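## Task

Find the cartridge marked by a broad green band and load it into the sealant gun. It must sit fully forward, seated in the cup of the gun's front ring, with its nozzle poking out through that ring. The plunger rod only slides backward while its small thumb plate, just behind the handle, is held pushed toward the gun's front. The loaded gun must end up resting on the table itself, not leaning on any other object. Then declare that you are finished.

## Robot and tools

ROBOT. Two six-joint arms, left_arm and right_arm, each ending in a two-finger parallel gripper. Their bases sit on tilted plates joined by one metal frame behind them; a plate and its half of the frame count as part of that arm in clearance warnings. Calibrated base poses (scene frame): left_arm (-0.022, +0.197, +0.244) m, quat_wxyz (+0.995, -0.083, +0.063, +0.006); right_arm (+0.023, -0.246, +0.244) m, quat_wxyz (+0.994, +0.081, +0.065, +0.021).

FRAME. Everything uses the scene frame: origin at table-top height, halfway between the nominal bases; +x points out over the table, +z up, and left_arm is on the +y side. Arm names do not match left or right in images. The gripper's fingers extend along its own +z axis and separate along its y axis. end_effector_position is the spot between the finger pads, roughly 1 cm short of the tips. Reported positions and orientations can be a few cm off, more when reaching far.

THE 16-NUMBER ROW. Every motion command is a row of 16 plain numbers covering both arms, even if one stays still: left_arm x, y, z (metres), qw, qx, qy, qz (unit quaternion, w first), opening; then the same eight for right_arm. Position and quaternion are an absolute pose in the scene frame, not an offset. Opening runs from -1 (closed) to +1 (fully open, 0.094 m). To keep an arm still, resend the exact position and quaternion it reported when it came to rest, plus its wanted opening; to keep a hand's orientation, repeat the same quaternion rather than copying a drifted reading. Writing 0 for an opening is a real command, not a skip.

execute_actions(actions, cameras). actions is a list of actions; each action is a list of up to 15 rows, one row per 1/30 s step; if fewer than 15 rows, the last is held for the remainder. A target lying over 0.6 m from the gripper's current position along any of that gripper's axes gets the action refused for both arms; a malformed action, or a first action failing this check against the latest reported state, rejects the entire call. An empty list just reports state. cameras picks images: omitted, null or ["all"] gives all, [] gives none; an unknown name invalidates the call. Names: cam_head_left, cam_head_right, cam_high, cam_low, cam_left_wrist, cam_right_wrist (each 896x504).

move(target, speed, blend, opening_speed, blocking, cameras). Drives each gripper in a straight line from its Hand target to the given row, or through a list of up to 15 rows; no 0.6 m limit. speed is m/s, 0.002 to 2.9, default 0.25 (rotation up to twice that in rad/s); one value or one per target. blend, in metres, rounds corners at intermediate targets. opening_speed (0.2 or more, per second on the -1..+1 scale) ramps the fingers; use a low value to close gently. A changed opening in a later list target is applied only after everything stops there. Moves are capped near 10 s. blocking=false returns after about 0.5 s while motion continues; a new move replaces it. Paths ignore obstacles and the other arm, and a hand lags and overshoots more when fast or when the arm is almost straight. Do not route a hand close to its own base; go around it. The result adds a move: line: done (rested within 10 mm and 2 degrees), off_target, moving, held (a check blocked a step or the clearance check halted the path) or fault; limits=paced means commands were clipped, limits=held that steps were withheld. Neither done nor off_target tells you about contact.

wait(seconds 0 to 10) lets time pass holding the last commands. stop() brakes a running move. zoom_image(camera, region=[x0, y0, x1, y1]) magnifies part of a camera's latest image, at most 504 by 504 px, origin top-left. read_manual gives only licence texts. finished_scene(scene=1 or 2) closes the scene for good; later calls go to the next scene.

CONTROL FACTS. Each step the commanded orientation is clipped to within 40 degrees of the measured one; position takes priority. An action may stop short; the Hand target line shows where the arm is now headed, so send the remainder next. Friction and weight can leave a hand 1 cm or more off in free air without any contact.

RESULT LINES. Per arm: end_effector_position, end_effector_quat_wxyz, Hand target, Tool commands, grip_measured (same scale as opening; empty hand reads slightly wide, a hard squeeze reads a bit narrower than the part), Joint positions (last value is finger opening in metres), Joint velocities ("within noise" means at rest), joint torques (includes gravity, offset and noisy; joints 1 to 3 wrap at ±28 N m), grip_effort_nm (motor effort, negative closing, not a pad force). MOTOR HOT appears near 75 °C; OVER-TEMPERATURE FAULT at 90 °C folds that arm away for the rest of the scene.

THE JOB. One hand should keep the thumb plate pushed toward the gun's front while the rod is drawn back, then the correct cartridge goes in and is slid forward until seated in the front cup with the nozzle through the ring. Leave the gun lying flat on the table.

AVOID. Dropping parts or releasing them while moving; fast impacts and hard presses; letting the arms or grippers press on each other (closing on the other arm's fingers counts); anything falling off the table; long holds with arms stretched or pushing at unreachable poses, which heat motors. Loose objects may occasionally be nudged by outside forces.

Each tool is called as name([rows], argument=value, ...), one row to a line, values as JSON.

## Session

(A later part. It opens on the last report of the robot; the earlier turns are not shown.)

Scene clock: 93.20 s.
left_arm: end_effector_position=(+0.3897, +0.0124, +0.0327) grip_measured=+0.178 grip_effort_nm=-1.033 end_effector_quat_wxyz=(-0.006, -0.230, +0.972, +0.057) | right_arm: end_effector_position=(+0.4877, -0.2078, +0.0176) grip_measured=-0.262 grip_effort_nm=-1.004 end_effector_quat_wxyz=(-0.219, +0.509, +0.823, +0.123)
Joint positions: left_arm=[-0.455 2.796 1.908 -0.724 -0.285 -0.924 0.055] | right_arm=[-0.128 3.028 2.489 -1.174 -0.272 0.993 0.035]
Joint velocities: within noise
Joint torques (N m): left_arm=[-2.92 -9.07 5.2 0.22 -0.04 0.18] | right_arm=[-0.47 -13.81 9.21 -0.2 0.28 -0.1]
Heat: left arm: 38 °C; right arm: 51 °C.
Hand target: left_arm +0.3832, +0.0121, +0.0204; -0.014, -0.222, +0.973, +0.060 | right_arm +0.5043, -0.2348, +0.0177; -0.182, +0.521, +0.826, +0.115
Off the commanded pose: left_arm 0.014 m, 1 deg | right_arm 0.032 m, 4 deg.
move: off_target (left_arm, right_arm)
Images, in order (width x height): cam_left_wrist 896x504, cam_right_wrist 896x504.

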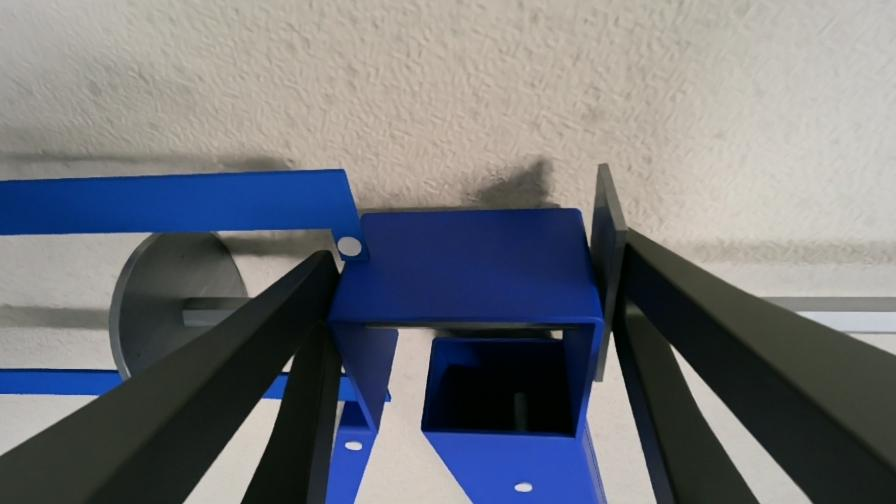

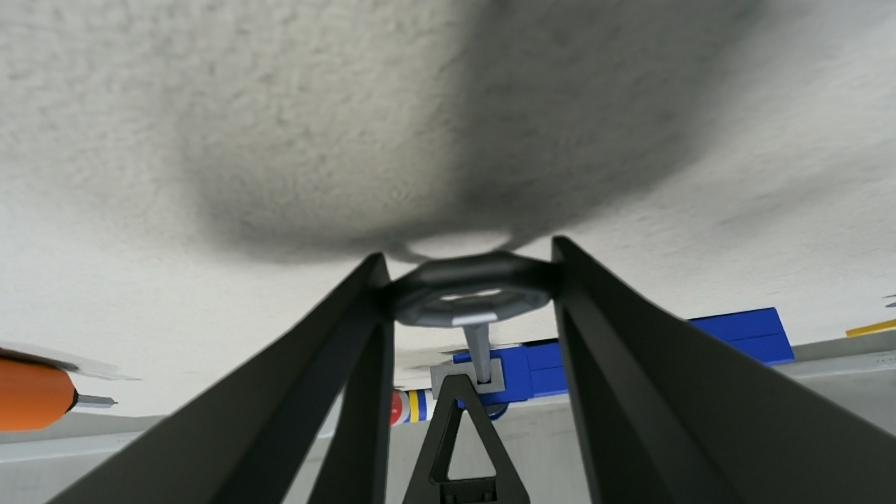

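move([
  [0.3720, 0.0355, 0.024, -0.0136, -0.2219, 0.9731, 0.0596, 0.05, 0.5055, -0.2345, 0.0165, -0.1832, 0.5196, 0.8265, 0.1152, -0.4],
], speed=0.06, cameras=["cam_left_wrist","cam_right_wrist"])

Scene clock: 99.60 s.
left_arm: end_effector_position=(+0.3877, +0.0148, +0.0306) grip_measured=+0.172 grip_effort_nm=-1.033 end_effector_quat_wxyz=(+0.011, -0.226, +0.973, +0.038) | right_arm: end_effector_position=(+0.4878, -0.2077, +0.0177) grip_measured=-0.262 grip_effort_nm=-1.004 end_effector_quat_wxyz=(-0.220, +0.509, +0.823, +0.123)
Joint positions: left_arm=[-0.449 2.747 1.789 -0.599 -0.278 -0.897 0.055] | right_arm=[-0.128 3.03 2.495 -1.178 -0.272 0.991 0.035]
Joint velocities: within noise
Joint torques (N m): left_arm=[-0.54 -11.21 1.43 0 -0.04 0.24] | right_arm=[-0.54 -13.82 9.32 -0.21 0.29 -0.05]
Heat: left arm: 38 °C; right arm: 54 °C.
Hand target: left_arm +0.3719, +0.0345, +0.0241; -0.014, -0.222, +0.973, +0.059 | right_arm +0.5043, -0.2348, +0.0178; -0.182, +0.521, +0.826, +0.115
Off the commanded pose: left_arm 0.027 m, 4 deg | right_arm 0.032 m, 4 deg.
move: off_target (left_arm, right_arm)
Images, in order (width x height): cam_left_wrist 896x504, cam_right_wrist 896x504.

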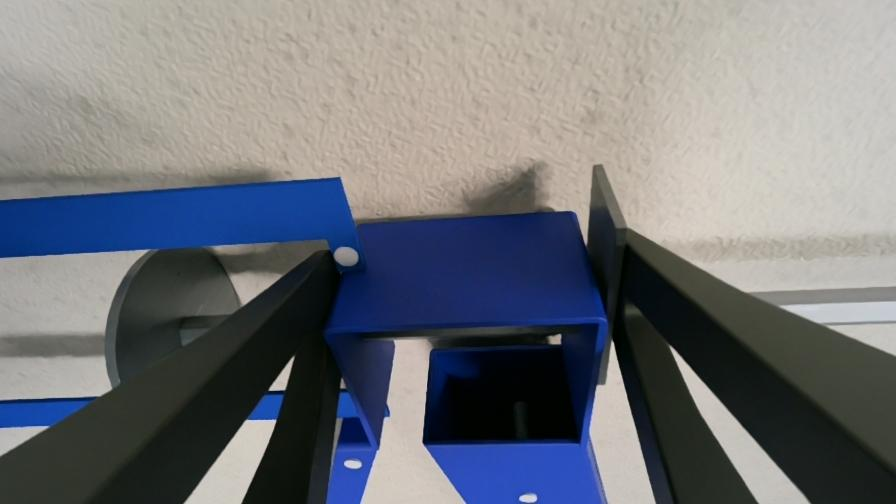

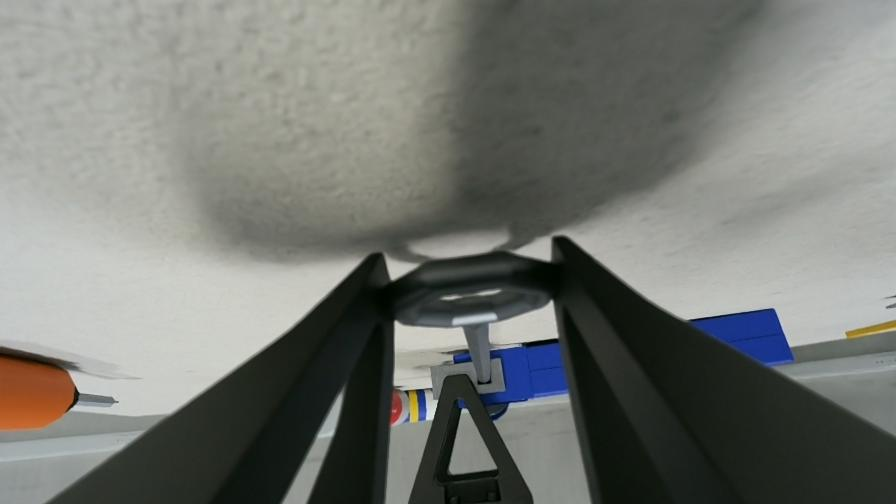

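move([
  [0.3620, 0.0600, 0.024, -0.0136, -0.2219, 0.9731, 0.0596, 0.05, 0.5055, -0.2345, 0.0165, -0.1832, 0.5196, 0.8265, 0.1152, -0.4],
], speed=0.06, cameras=["cam_left_wrist","cam_right_wrist"])

Scene clock: 102.33 s.
left_arm: end_effector_position=(+0.3761, +0.0382, +0.0308) grip_measured=+0.171 grip_effort_nm=-1.028 end_effector_quat_wxyz=(+0.005, -0.227, +0.973, +0.035) | right_arm: end_effector_position=(+0.4878, -0.2076, +0.0178) grip_measured=-0.262 grip_effort_nm=-1.009 end_effector_quat_wxyz=(-0.220, +0.508, +0.823, +0.123)
Joint positions: left_arm=[-0.407 2.68 1.653 -0.524 -0.265 -0.858 0.055] | right_arm=[-0.128 3.03 2.495 -1.179 -0.273 0.99 0.035]
Joint velocities: within noise
Joint torques (N m): left_arm=[-0.4 -10.54 1.36 0.03 -0.19 0.32] | right_arm=[-0.49 -13.83 9.22 -0.19 0.29 -0.03]
Heat: left arm: 39 °C; right arm: 53 °C.
Hand target: left_arm +0.3619, +0.0591, +0.0242; -0.014, -0.222, +0.973, +0.059 | right_arm +0.5043, -0.2347, +0.0178; -0.182, +0.521, +0.826, +0.115
Off the commanded pose: left_arm 0.027 m, 4 deg | right_arm 0.032 m, 5 deg.
move: off_target (left_arm, right_arm)
Images, in order (width x height): cam_left_wrist 896x504, cam_right_wrist 896x504.

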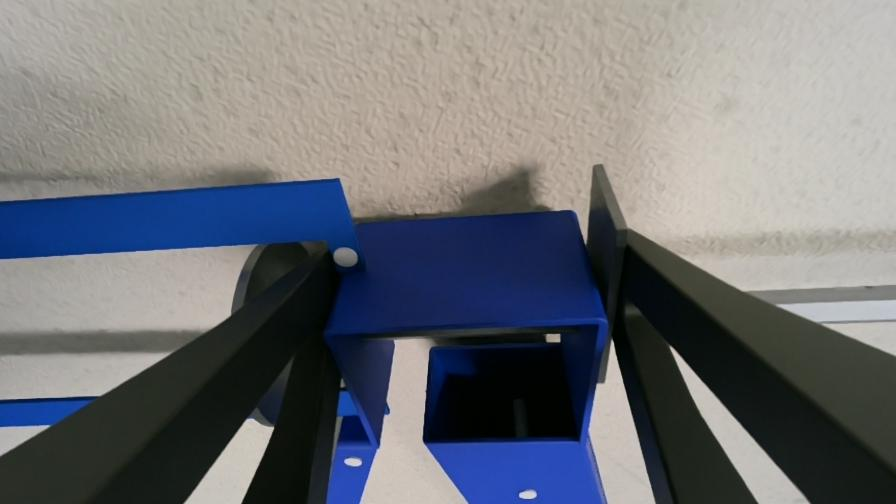

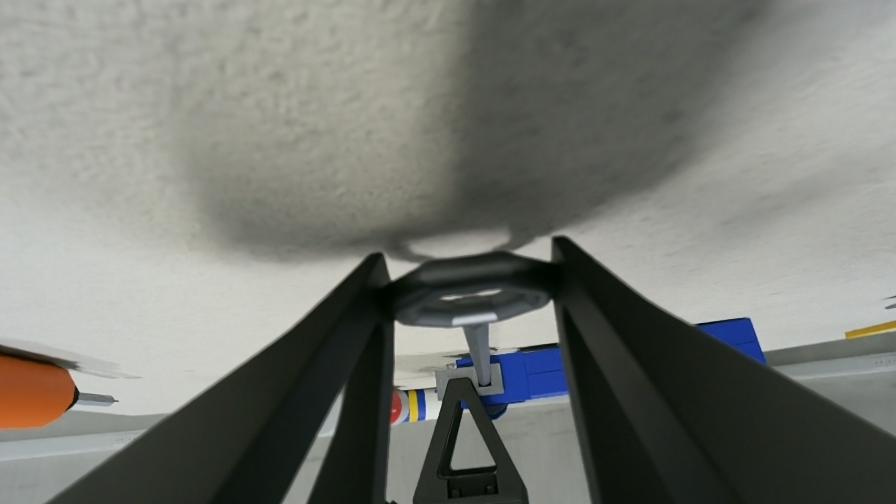

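move([
  [0.3790, 0.0350, 0.026, -0.0136, -0.2219, 0.9731, 0.0596, 0.05, 0.5020, -0.2280, 0.0165, -0.1832, 0.5196, 0.8265, 0.1152, -0.4],
  [0.3790, 0.0350, 0.026, -0.0136, -0.2219, 0.9731, 0.0596, 0.42, 0.5020, -0.2280, 0.0165, -0.1832, 0.5196, 0.8265, 0.1152, -0.4],
], speed=0.05, opening_speed=0.6, cameras=["cam_left_wrist","cam_right_wrist"])

Scene clock: 107.90 s.
left_arm: end_effector_position=(+0.3869, +0.0305, +0.0324) grip_measured=+0.417 grip_effort_nm=0.134 end_effector_quat_wxyz=(-0.005, -0.224, +0.974, +0.035) | right_arm: end_effector_position=(+0.4924, -0.2127, +0.0148) grip_measured=-0.262 grip_effort_nm=-1.004 end_effector_quat_wxyz=(-0.207, +0.514, +0.823, +0.120)
Joint positions: left_arm=[-0.41 2.724 1.766 -0.611 -0.254 -0.858 0.067] | right_arm=[-0.132 3.03 2.495 -1.156 -0.256 1.001 0.035]
Joint velocities: within noise
Joint torques (N m): left_arm=[-3.25 -8.98 6.56 -0.17 -0.27 -0.11] | right_arm=[0.87 -15.06 5.52 -0.11 0.12 -0.04]
Heat: left arm: 38 °C; right arm: 52 °C.
Hand target: left_arm +0.3791, +0.0350, +0.0263; -0.013, -0.222, +0.973, +0.059 | right_arm +0.5018, -0.2281, +0.0169; -0.184, +0.520, +0.826, +0.115
Off the commanded pose: left_arm 0.011 m, 3 deg | right_arm 0.018 m, 3 deg.
move: off_target (left_arm, right_arm); target 2's new opening was sent with left_arm's hand 0.010 m and 3 deg from that target
Images, in order (width x height): cam_left_wrist 896x504, cam_right_wrist 896x504.

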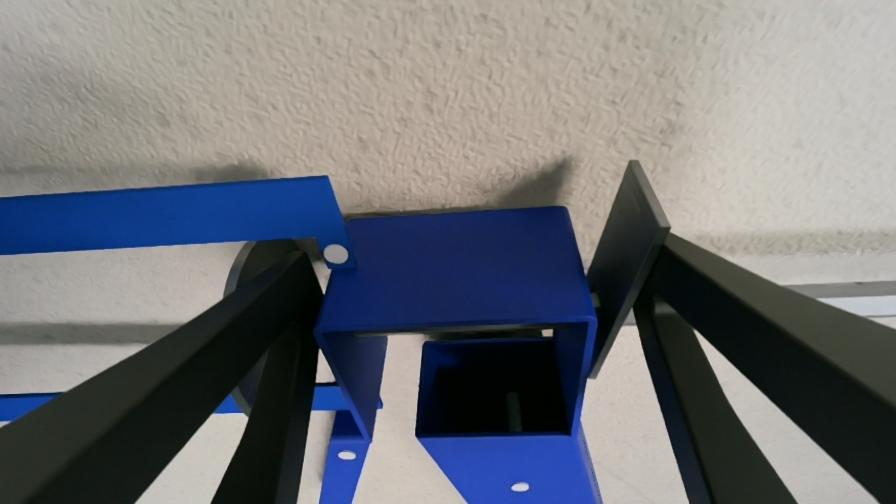

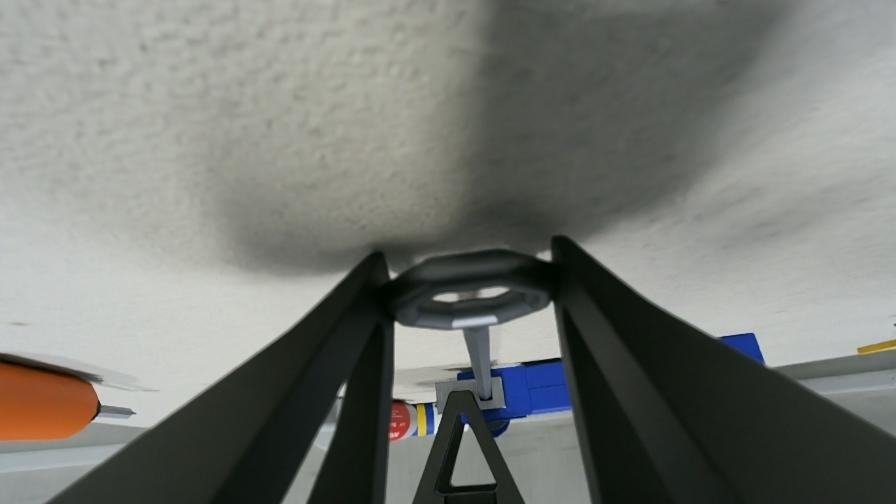

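move([
  [0.3810, 0.0345, 0.088, -0.0136, -0.2219, 0.9731, 0.0596, 0.42, 0.5020, -0.2280, 0.0165, -0.1832, 0.5196, 0.8265, 0.1152, -0.4],
], speed=0.12, cameras=["cam_left_wrist","cam_right_wrist"])

Scene clock: 112.97 s.
left_arm: end_effector_position=(+0.3727, +0.0376, +0.0638) grip_measured=+0.418 grip_effort_nm=0.120 end_effector_quat_wxyz=(-0.030, -0.220, +0.973, +0.064) | right_arm: end_effector_position=(+0.4923, -0.2145, +0.0145) grip_measured=-0.262 grip_effort_nm=-1.004 end_effector_quat_wxyz=(-0.207, +0.516, +0.823, +0.119)
Joint positions: left_arm=[-0.428 2.654 1.758 -0.756 -0.268 -0.886 0.067] | right_arm=[-0.135 3.03 2.495 -1.156 -0.254 1.001 0.035]
Joint velocities: within noise
Joint torques (N m): left_arm=[-4.15 -15.24 3.95 -0.16 -0.14 -0.12] | right_arm=[1.11 -15.17 5.42 -0.13 0.11 -0.03]
Heat: left arm: 39 °C; right arm: 52 °C.
Hand target: left_arm +0.3807, +0.0344, +0.0870; -0.014, -0.222, +0.973, +0.059 | right_arm +0.5018, -0.2282, +0.0168; -0.184, +0.520, +0.826, +0.115
Off the commanded pose: left_arm 0.026 m, 2 deg | right_arm 0.017 m, 3 deg.
move: off_target (left_arm, right_arm)
Images, in order (width x height): cam_left_wrist 896x504, cam_right_wrist 896x504.

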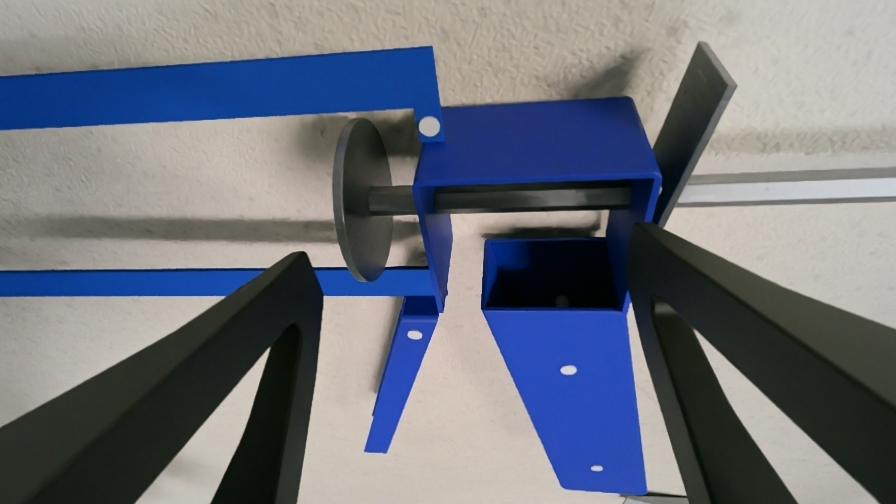

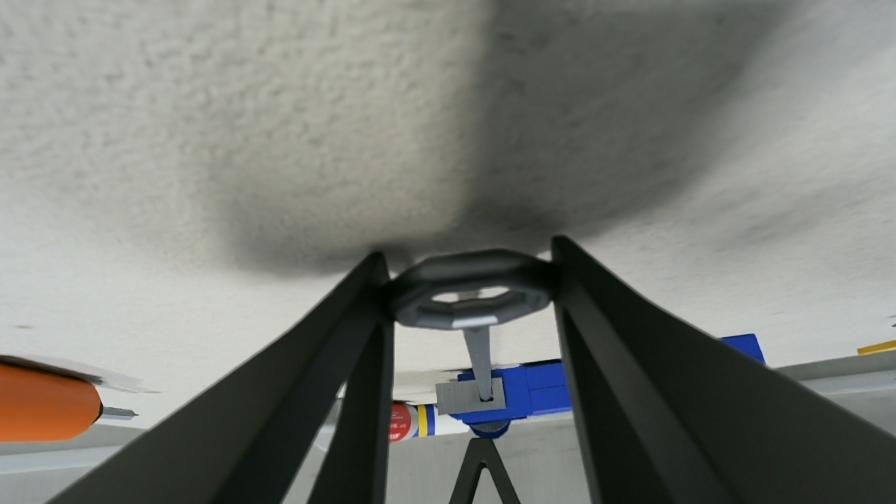

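move([
  [0.3880, 0.0225, 0.080, -0.0136, -0.2219, 0.9731, 0.0596, 0.85, 0.5020, -0.2280, 0.0165, -0.1832, 0.5196, 0.8265, 0.1152, -0.4],
  [0.3880, 0.0205, 0.050, -0.0136, -0.2219, 0.9731, 0.0596, 0.85, 0.5020, -0.2280, 0.0165, -0.1832, 0.5196, 0.8265, 0.1152, -0.4],
], speed=0.12, cameras=["cam_left_wrist","cam_right_wrist"])

Scene clock: 122.80 s.
left_arm: end_effector_position=(+0.3827, +0.0282, +0.0531) grip_measured=+0.847 grip_effort_nm=0.144 end_effector_quat_wxyz=(-0.025, -0.223, +0.973, +0.061) | right_arm: end_effector_position=(+0.4923, -0.2145, +0.0145) grip_measured=-0.262 grip_effort_nm=-1.009 end_effector_quat_wxyz=(-0.207, +0.516, +0.823, +0.119)
Joint positions: left_arm=[-0.434 2.718 1.843 -0.767 -0.27 -0.896 0.087] | right_arm=[-0.135 3.03 2.495 -1.156 -0.254 1.001 0.035]
Joint velocities: within noise
Joint torques (N m): left_arm=[-4.04 -9.62 7.31 0.15 -0.11 -0.06] | right_arm=[1.06 -15.2 5.45 -0.13 0.1 -0.05]
Heat: left arm: 47 °C; right arm: 51 °C.
Hand target: left_arm +0.3877, +0.0205, +0.0503; -0.014, -0.222, +0.973, +0.059 | right_arm +0.5018, -0.2282, +0.0168; -0.184, +0.520, +0.826, +0.115
Off the commanded pose: left_arm 0.010 m, 1 deg | right_arm 0.017 m, 3 deg.
move: off_target (right_arm)
Images, in order (width x height): cam_left_wrist 896x504, cam_right_wrist 896x504.

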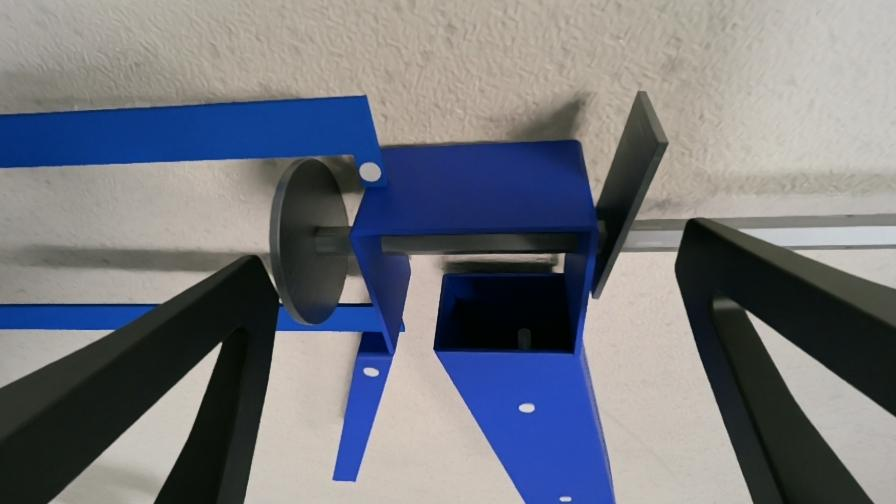

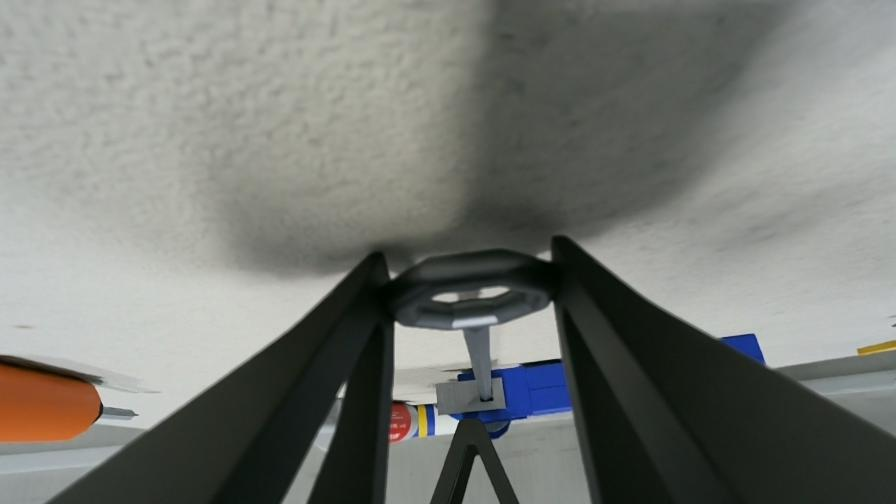

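move([
  [0.3850, 0.0262, 0.050, -0.0136, -0.2219, 0.9731, 0.0596, 1.0, 0.5020, -0.2280, 0.0165, -0.1832, 0.5196, 0.8265, 0.1152, -0.4],
  [0.3850, 0.0262, 0.034, -0.0136, -0.2219, 0.9731, 0.0596, 1.0, 0.5020, -0.2280, 0.0165, -0.1832, 0.5196, 0.8265, 0.1152, -0.4],
], speed=0.08, cameras=["cam_left_wrist","cam_right_wrist"])

Scene clock: 128.83 s.
left_arm: end_effector_position=(+0.3894, +0.0256, +0.0496) grip_measured=+0.997 grip_effort_nm=0.149 end_effector_quat_wxyz=(-0.011, -0.226, +0.973, +0.054) | right_arm: end_effector_position=(+0.4923, -0.2145, +0.0145) grip_measured=-0.262 grip_effort_nm=-1.009 end_effector_quat_wxyz=(-0.207, +0.516, +0.823, +0.119)
Joint positions: left_arm=[-0.434 2.724 1.843 -0.729 -0.276 -0.895 0.094] | right_arm=[-0.135 3.03 2.495 -1.156 -0.254 1.001 0.035]
Joint velocities: within noise
Joint torques (N m): left_arm=[-2.66 -8.53 4.98 0.3 -0.08 0.09] | right_arm=[1.07 -15.19 5.5 -0.13 0.09 -0.06]
Heat: left arm: 45 °C; right arm: 51 °C.
Hand target: left_arm +0.3845, +0.0264, +0.0345; -0.014, -0.222, +0.973, +0.060 | right_arm +0.5018, -0.2282, +0.0168; -0.184, +0.520, +0.826, +0.115
Off the commanded pose: left_arm 0.016 m, 1 deg | right_arm 0.017 m, 3 deg.
move: off_target (left_arm, right_arm)
Images, in order (width x height): cam_left_wrist 896x504, cam_right_wrist 896x504.

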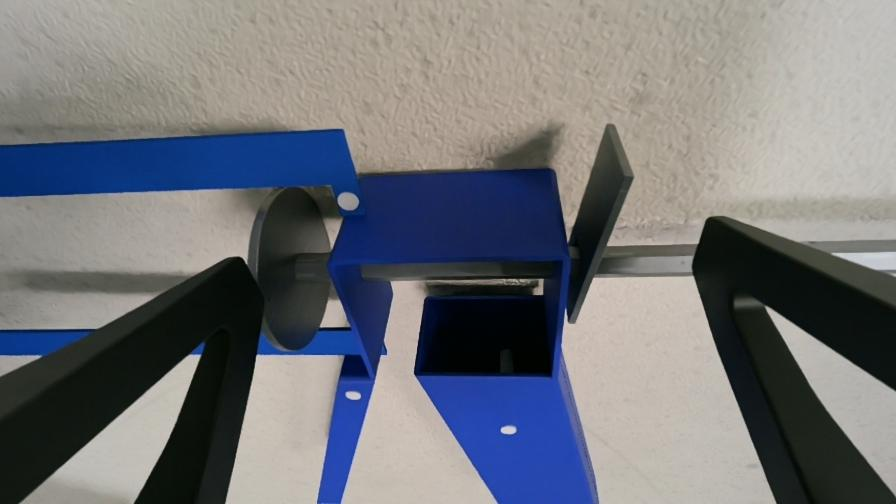

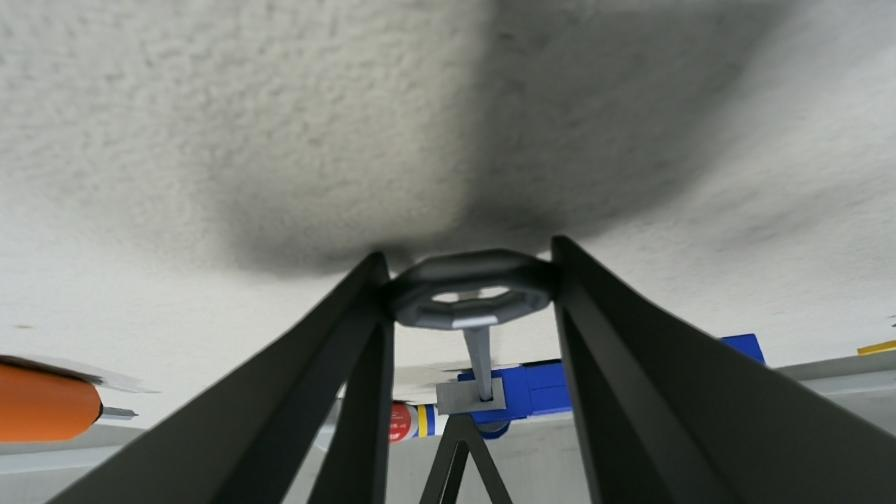

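move([
  [0.3850, 0.0262, 0.085, -0.0136, -0.2219, 0.9731, 0.0596, 1.0, 0.5020, -0.2280, 0.0165, -0.1832, 0.5196, 0.8265, 0.1152, -0.4],
  [0.3840, 0.0285, 0.050, -0.0136, -0.2219, 0.9731, 0.0596, 1.0, 0.5020, -0.2280, 0.0165, -0.1832, 0.5196, 0.8265, 0.1152, -0.4],
], speed=0.1, cameras=["cam_left_wrist"])

Scene clock: 135.13 s.
left_arm: end_effector_position=(+0.3795, +0.0313, +0.0512) grip_measured=+0.997 grip_effort_nm=0.139 end_effector_quat_wxyz=(-0.021, -0.222, +0.973, +0.066) | right_arm: end_effector_position=(+0.4923, -0.2145, +0.0145) grip_measured=-0.262 grip_effort_nm=-1.009 end_effector_quat_wxyz=(-0.207, +0.516, +0.823, +0.119)
Joint positions: left_arm=[-0.434 2.709 1.814 -0.746 -0.281 -0.896 0.094] | right_arm=[-0.135 3.03 2.495 -1.156 -0.254 1.001 0.035]
Joint velocities: within noise
Joint torques (N m): left_arm=[-2.95 -10.82 4.97 0.25 -0.01 0.11] | right_arm=[1.11 -15.12 5.5 -0.11 0.09 -0.06]
Heat: left arm: 43 °C; right arm: 51 °C.
Hand target: left_arm +0.3840, +0.0284, +0.0501; -0.014, -0.222, +0.973, +0.060 | right_arm +0.5018, -0.2282, +0.0168; -0.184, +0.520, +0.826, +0.115
Off the commanded pose: left_arm 0.005 m, 1 deg | right_arm 0.017 m, 3 deg.
move: off_target (right_arm)
Images, in order (width x height): cam_left_wrist 896x504.

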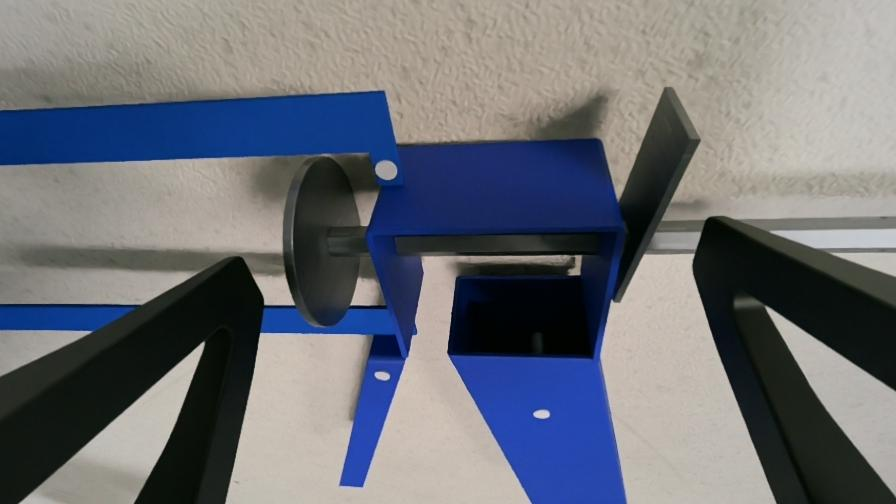

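move([
  [0.3835, 0.0292, 0.024, -0.0136, -0.2219, 0.9731, 0.0596, 1.0, 0.5020, -0.2280, 0.0165, -0.1832, 0.5196, 0.8265, 0.1152, -0.4],
], speed=0.06, cameras=["cam_left_wrist"])

Scene clock: 139.53 s.
left_arm: end_effector_position=(+0.3822, +0.0303, +0.0335) grip_measured=+0.997 grip_effort_nm=0.139 end_effector_quat_wxyz=(-0.014, -0.226, +0.972, +0.059) | right_arm: end_effector_position=(+0.4923, -0.2146, +0.0144) grip_measured=-0.262 grip_effort_nm=-1.004 end_effector_quat_wxyz=(-0.207, +0.516, +0.823, +0.118)
Joint positions: left_arm=[-0.426 2.749 1.818 -0.687 -0.281 -0.89 0.094] | right_arm=[-0.135 3.03 2.495 -1.156 -0.253 1.001 0.035]
Joint velocities: within noise
Joint torques (N m): left_arm=[-2.59 -8.77 6.72 0.18 -0.05 0.14] | right_arm=[1.1 -15.16 5.5 -0.11 0.1 -0.06]
Heat: left arm: 43 °C; right arm: 51 °C.
Hand target: left_arm +0.3831, +0.0293, +0.0241; -0.014, -0.222, +0.973, +0.060 | right_arm +0.5018, -0.2280, +0.0168; -0.184, +0.520, +0.826, +0.115
Off the commanded pose: left_arm 0.010 m, 0 deg | right_arm 0.017 m, 3 deg.
move: off_target (right_arm)
Images, in order (width x height): cam_left_wrist 896x504.

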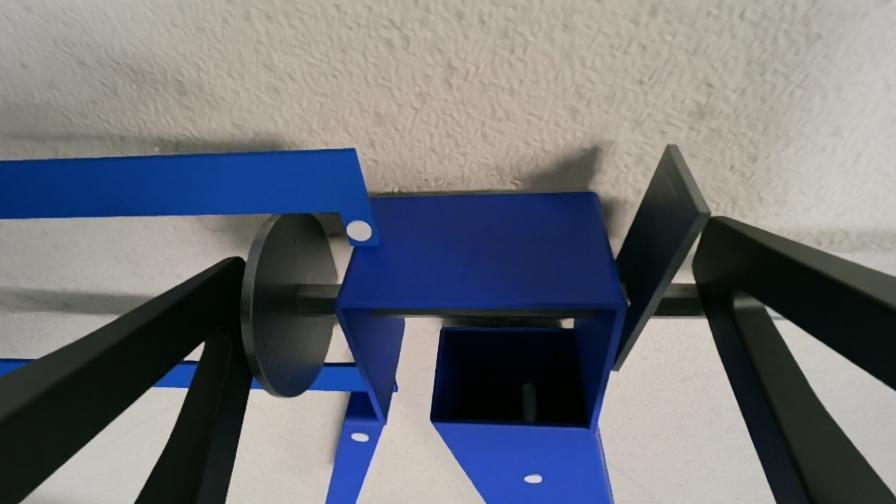

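move([
  [0.3797, 0.0369, 0.023, -0.0136, -0.2219, 0.9731, 0.0596, 0.1, 0.5020, -0.2280, 0.0165, -0.1832, 0.5196, 0.8265, 0.1152, -0.4],
], speed=0.01, opening_speed=0.6, cameras=["cam_left_wrist","cam_right_wrist"])

Scene clock: 144.23 s.
left_arm: end_effector_position=(+0.3777, +0.0412, +0.0320) grip_measured=+0.206 grip_effort_nm=-1.009 end_effector_quat_wxyz=(-0.020, -0.222, +0.972, +0.076) | right_arm: end_effector_position=(+0.4925, -0.2182, +0.0137) grip_measured=-0.262 grip_effort_nm=-1.009 end_effector_quat_wxyz=(-0.206, +0.518, +0.822, +0.118)
Joint positions: left_arm=[-0.414 2.749 1.81 -0.706 -0.3 -0.878 0.057] | right_arm=[-0.142 3.03 2.495 -1.155 -0.252 1 0.035]
Joint velocities: within noise
Joint torques (N m): left_arm=[-2.63 -10.18 3.21 0.53 0.11 0.17] | right_arm=[1.69 -15.1 5.64 -0.12 0.08 -0.05]
Heat: left arm: 42 °C; right arm: 51 °C.
Hand target: left_arm +0.3795, +0.0371, +0.0234; -0.014, -0.222, +0.973, +0.060 | right_arm +0.5019, -0.2280, +0.0168; -0.184, +0.520, +0.826, +0.115
Off the commanded pose: left_arm 0.010 m, 2 deg | right_arm 0.014 m, 3 deg.
move: off_target (right_arm)
Images, in order (width x height): cam_left_wrist 896x504, cam_right_wrist 896x504.

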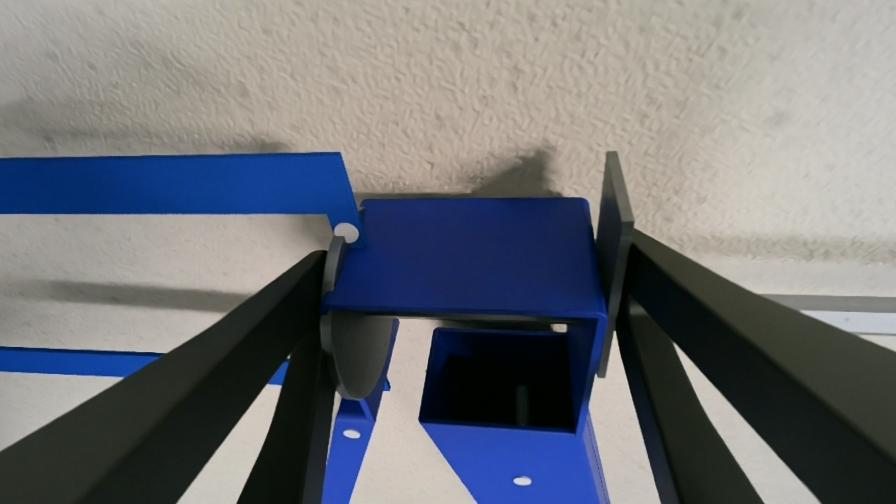

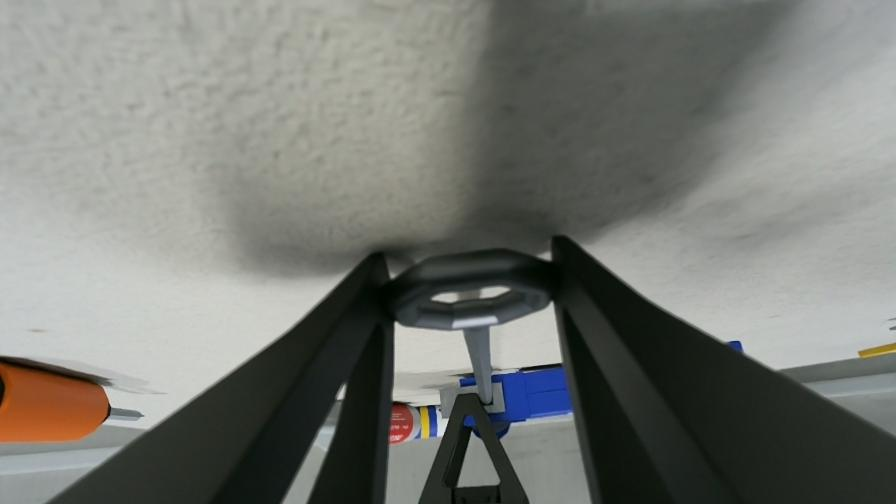

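move([
  [0.3795, 0.0371, 0.0235, -0.0136, -0.2219, 0.9731, 0.0596, 0.1, 0.4990, -0.2240, 0.0165, -0.1832, 0.5196, 0.8265, 0.1152, 0.5],
  [0.3795, 0.0371, 0.0235, -0.0136, -0.2219, 0.9731, 0.0596, 0.1, 0.5000, -0.2700, 0.110, -0.1832, 0.5196, 0.8265, 0.1152, 0.5],
  [0.3795, 0.0371, 0.0235, -0.0136, -0.2219, 0.9731, 0.0596, 0.1, 0.3600, -0.3900, 0.20, 0.0, 0.0575, 0.9983, 0.0, 0.8],
], speed=[0.05,0.15,0.4], opening_speed=1.0, cameras=["cam_left_wrist","cam_right_wrist","cam_head_right"])

Scene clock: 181.23 s.
left_arm: end_effector_position=(+0.3783, +0.0408, +0.0316) grip_measured=+0.198 grip_effort_nm=-1.023 end_effector_quat_wxyz=(-0.018, -0.221, +0.972, +0.074) | right_arm: end_effector_position=(+0.3526, -0.3834, +0.1905) grip_measured=+0.797 grip_effort_nm=0.178 end_effector_quat_wxyz=(-0.025, +0.053, +0.998, +0.007)
Joint positions: left_arm=[-0.414 2.749 1.808 -0.7 -0.3 -0.874 0.056] | right_arm=[-0.394 1.887 1.194 -0.749 0.103 -0.25 0.084]
Joint velocities: within noise
Joint torques (N m): left_arm=[-2.48 -10.21 3.07 0.53 0.1 0.14] | right_arm=[0.17 -12.11 4.85 0.35 0 -0.06]
Heat: left arm: 44 °C; right arm: 54 °C.
Hand target: left_arm +0.3793, +0.0372, +0.0238; -0.014, -0.222, +0.973, +0.060 | right_arm +0.3598, -0.3900, +0.2001; +0.000, +0.058, +0.998, +0.000
Off the commanded pose: left_arm 0.009 m, 2 deg | right_arm 0.014 m, 3 deg.
move: off_target (right_arm); target 3's new opening was sent with right_arm's hand 0.014 m and 3 deg from that target
Images, in order (width x height): cam_head_right 896x504, cam_left_wrist 896x504, cam_right_wrist 896x504.

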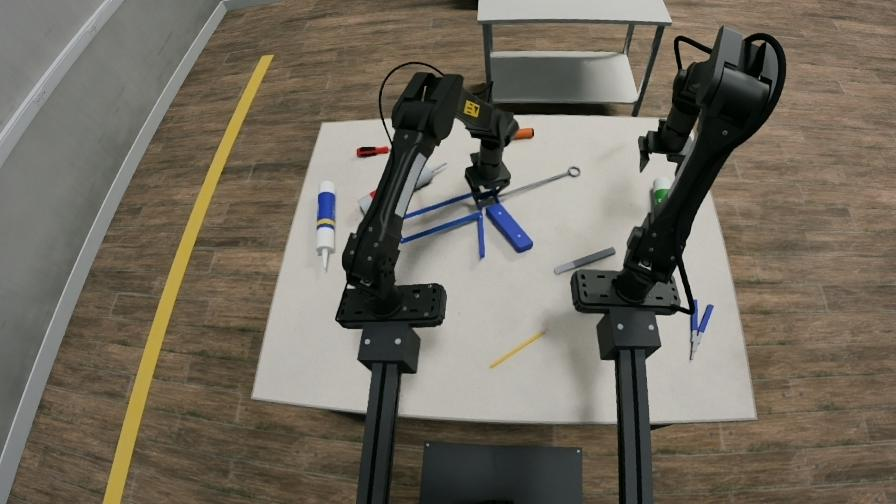

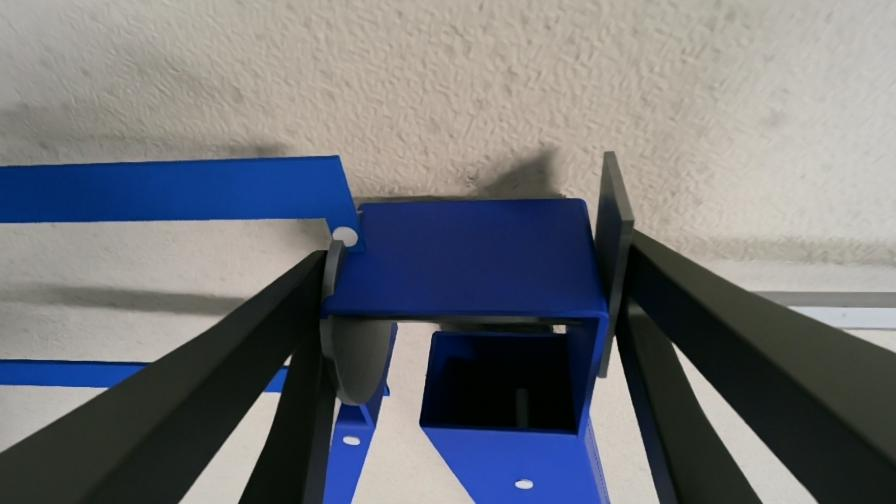

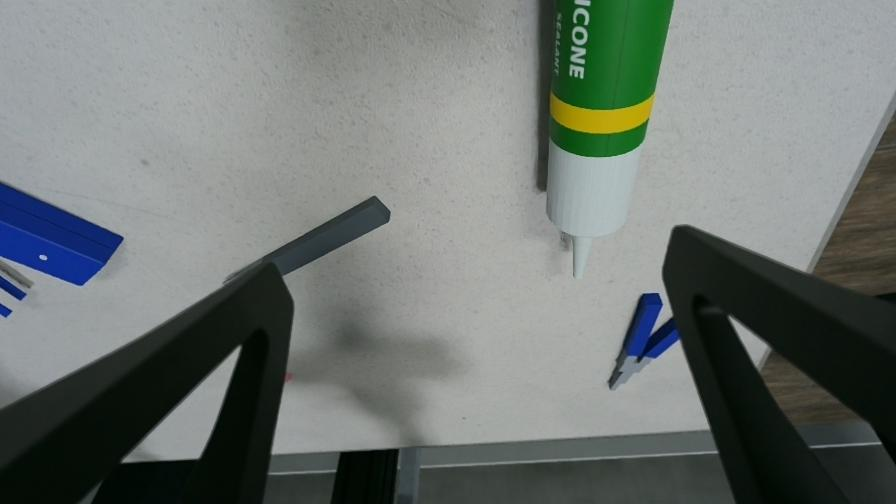

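move([
  [0.3920, -0.0400, 0.026, -0.0209, -0.3415, 0.9379, 0.0574, 0.1, 0.3600, -0.3900, 0.20, 0.0, 0.0575, 0.9983, 0.0, 0.8],
], speed=0.08)

Scene clock: 190.33 s.
left_arm: end_effector_position=(+0.3933, -0.0231, +0.0335) grip_measured=+0.198 grip_effort_nm=-1.023 end_effector_quat_wxyz=(-0.025, -0.335, +0.939, +0.068) | right_arm: end_effector_position=(+0.3529, -0.3835, +0.1905) grip_measured=+0.797 grip_effort_nm=0.183 end_effector_quat_wxyz=(-0.025, +0.053, +0.998, +0.007)
Joint positions: left_arm=[-0.509 2.95 2.225 -0.953 -0.258 -1.211 0.056] | right_arm=[-0.394 1.887 1.194 -0.748 0.103 -0.25 0.084]
Joint velocities: within noise
Joint torques (N m): left_arm=[-5.35 -9.54 8.24 0.18 0.04 -0.32] | right_arm=[0.27 -12.1 4.75 0.36 -0.02 -0.02]
Heat: left arm: 44 °C; right arm: 53 °C.
Hand target: left_arm +0.3914, -0.0395, +0.0266; -0.021, -0.341, +0.938, +0.056 | right_arm +0.3598, -0.3900, +0.2001; +0.000, +0.057, +0.998, +0.000
Off the commanded pose: left_arm 0.019 m, 1 deg | right_arm 0.014 m, 3 deg.
move: off_target (left_arm, right_arm)

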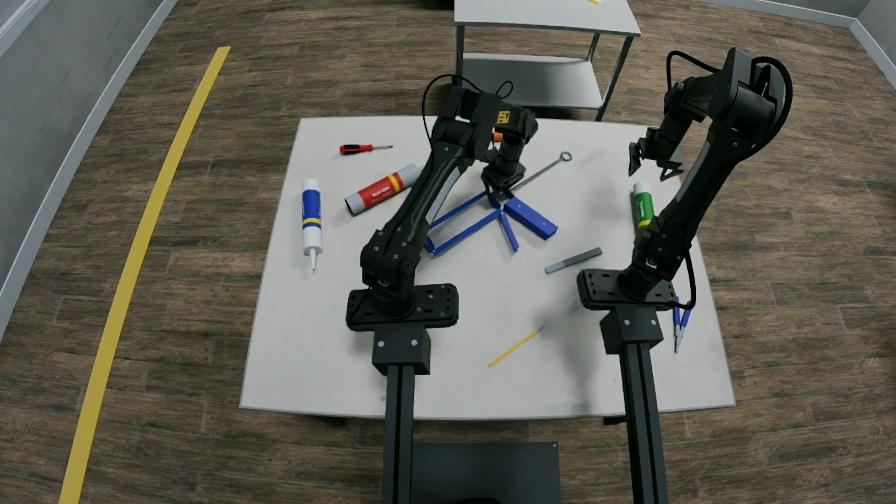

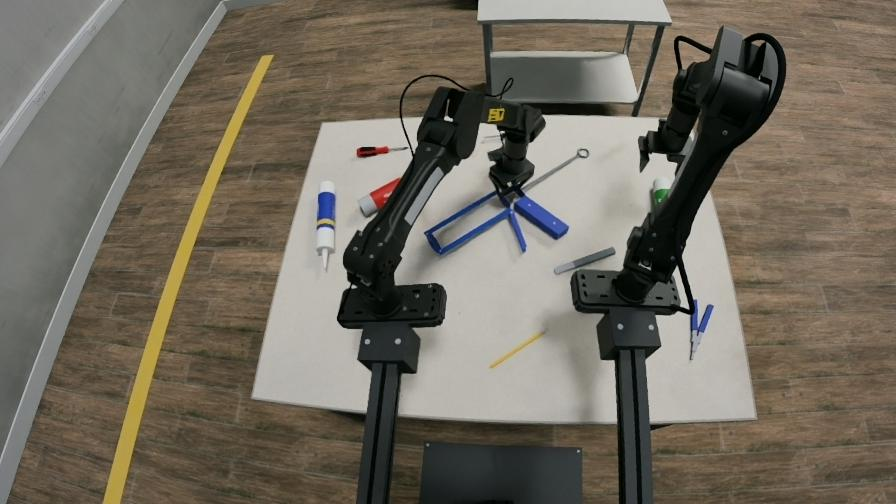

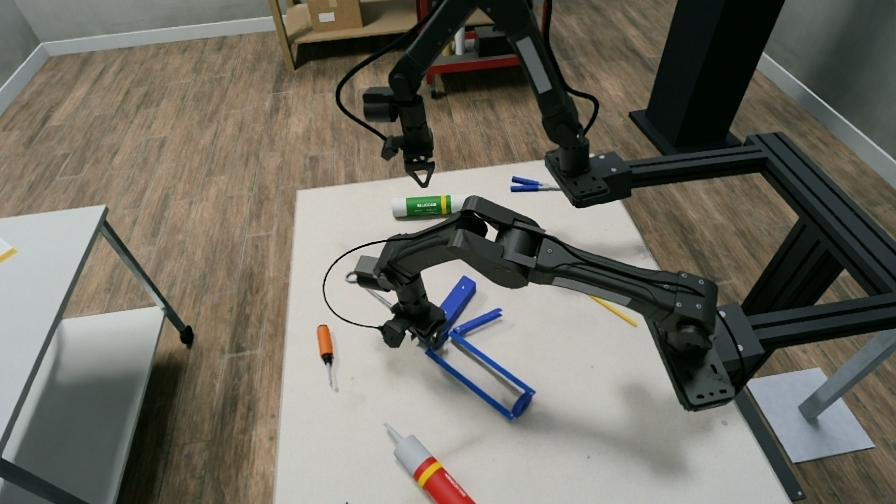

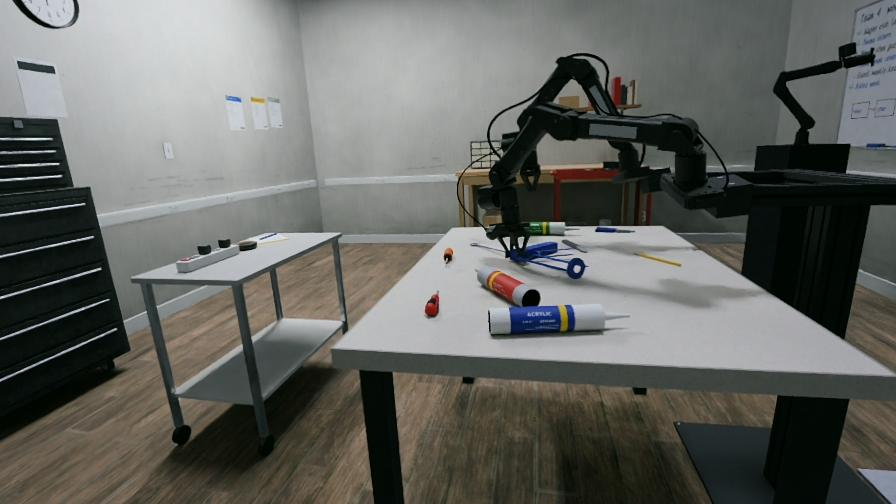

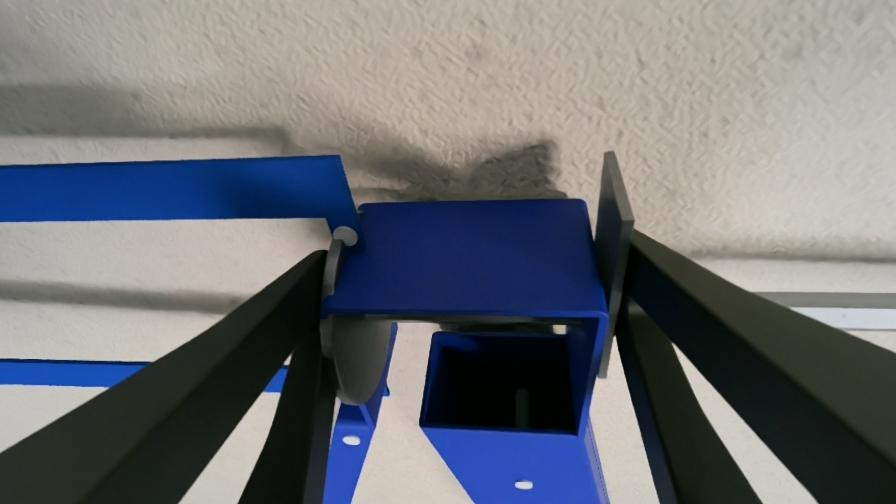

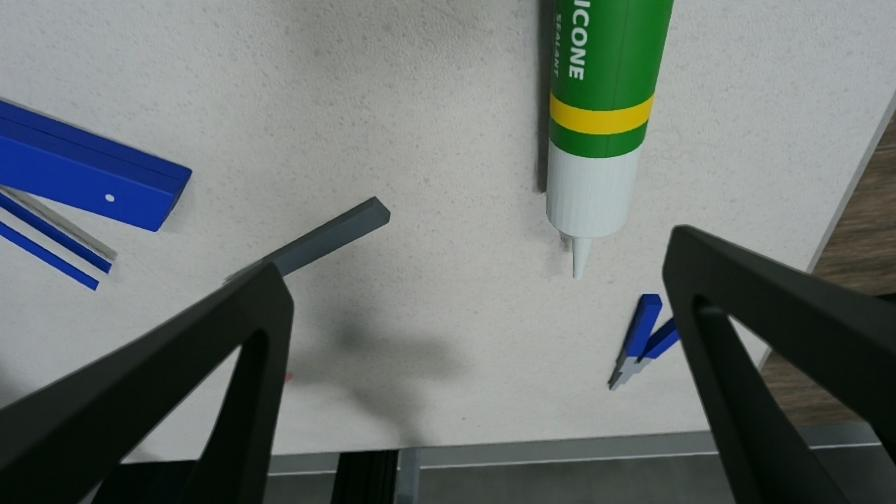

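move([
  [0.3910, -0.0290, 0.025, -0.0209, -0.3415, 0.9379, 0.0574, 0.1, 0.3600, -0.3900, 0.20, 0.0, 0.0575, 0.9983, 0.0, 0.8],
  [0.3910, -0.0290, 0.025, -0.0209, -0.3415, 0.9379, 0.0574, 1.0, 0.3600, -0.3900, 0.20, 0.0, 0.0575, 0.9983, 0.0, 0.8],
  [0.3950, -0.0290, 0.130, -0.0209, -0.3415, 0.9379, 0.0574, 1.0, 0.3600, -0.3900, 0.20, 0.0, 0.0575, 0.9983, 0.0, 0.8],
], speed=[0.05,0.05,0.12], opening_speed=0.8, cameras=["cam_left_wrist","cam_head_right"])

Scene clock: 199.37 s.
left_arm: end_effector_position=(+0.3870, -0.0198, +0.0994) grip_measured=+0.997 grip_effort_nm=0.144 end_effector_quat_wxyz=(-0.035, -0.340, +0.937, +0.075) | right_arm: end_effector_position=(+0.3529, -0.3835, +0.1905) grip_measured=+0.797 grip_effort_nm=0.173 end_effector_quat_wxyz=(-0.024, +0.053, +0.998, +0.007)
Joint positions: left_arm=[-0.534 2.78 2.145 -1.074 -0.248 -1.253 0.094] | right_arm=[-0.394 1.887 1.194 -0.748 0.103 -0.25 0.084]
Joint velocities: within noise
Joint torques (N m): left_arm=[-4.81 -16.35 5.91 -0.2 0.01 -0.15] | right_arm=[0.27 -12.16 4.75 0.35 0 -0.04]
Heat: left arm: 44 °C; right arm: 52 °C.
Hand target: left_arm +0.3945, -0.0287, +0.1289; -0.021, -0.341, +0.938, +0.057 | right_arm +0.3598, -0.3900, +0.2001; +0.000, +0.057, +0.998, +0.000
Off the commanded pose: left_arm 0.033 m, 3 deg | right_arm 0.014 m, 3 deg.
move: off_target (left_arm, right_arm)
Images, in order (width x height): cam_head_right 896x504, cam_left_wrist 896x504.

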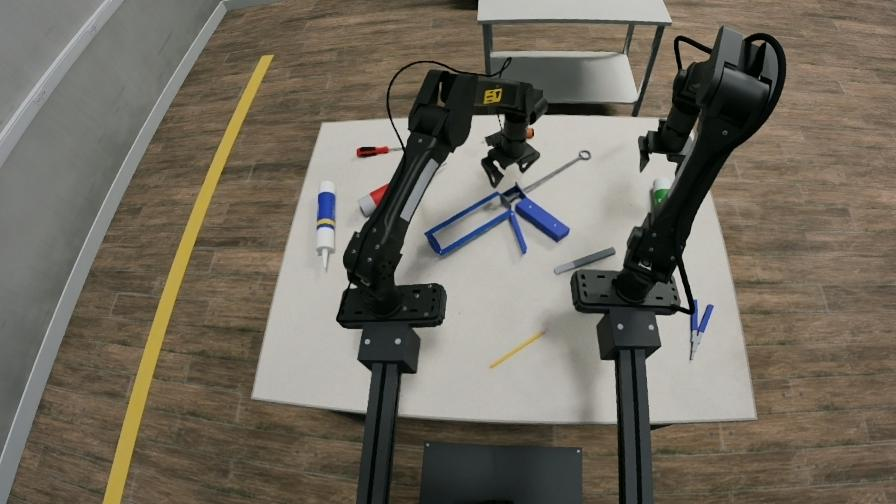

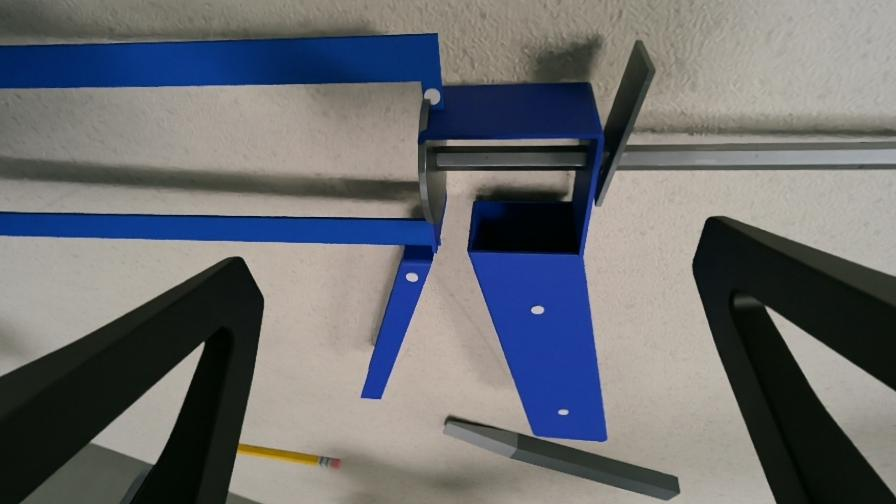

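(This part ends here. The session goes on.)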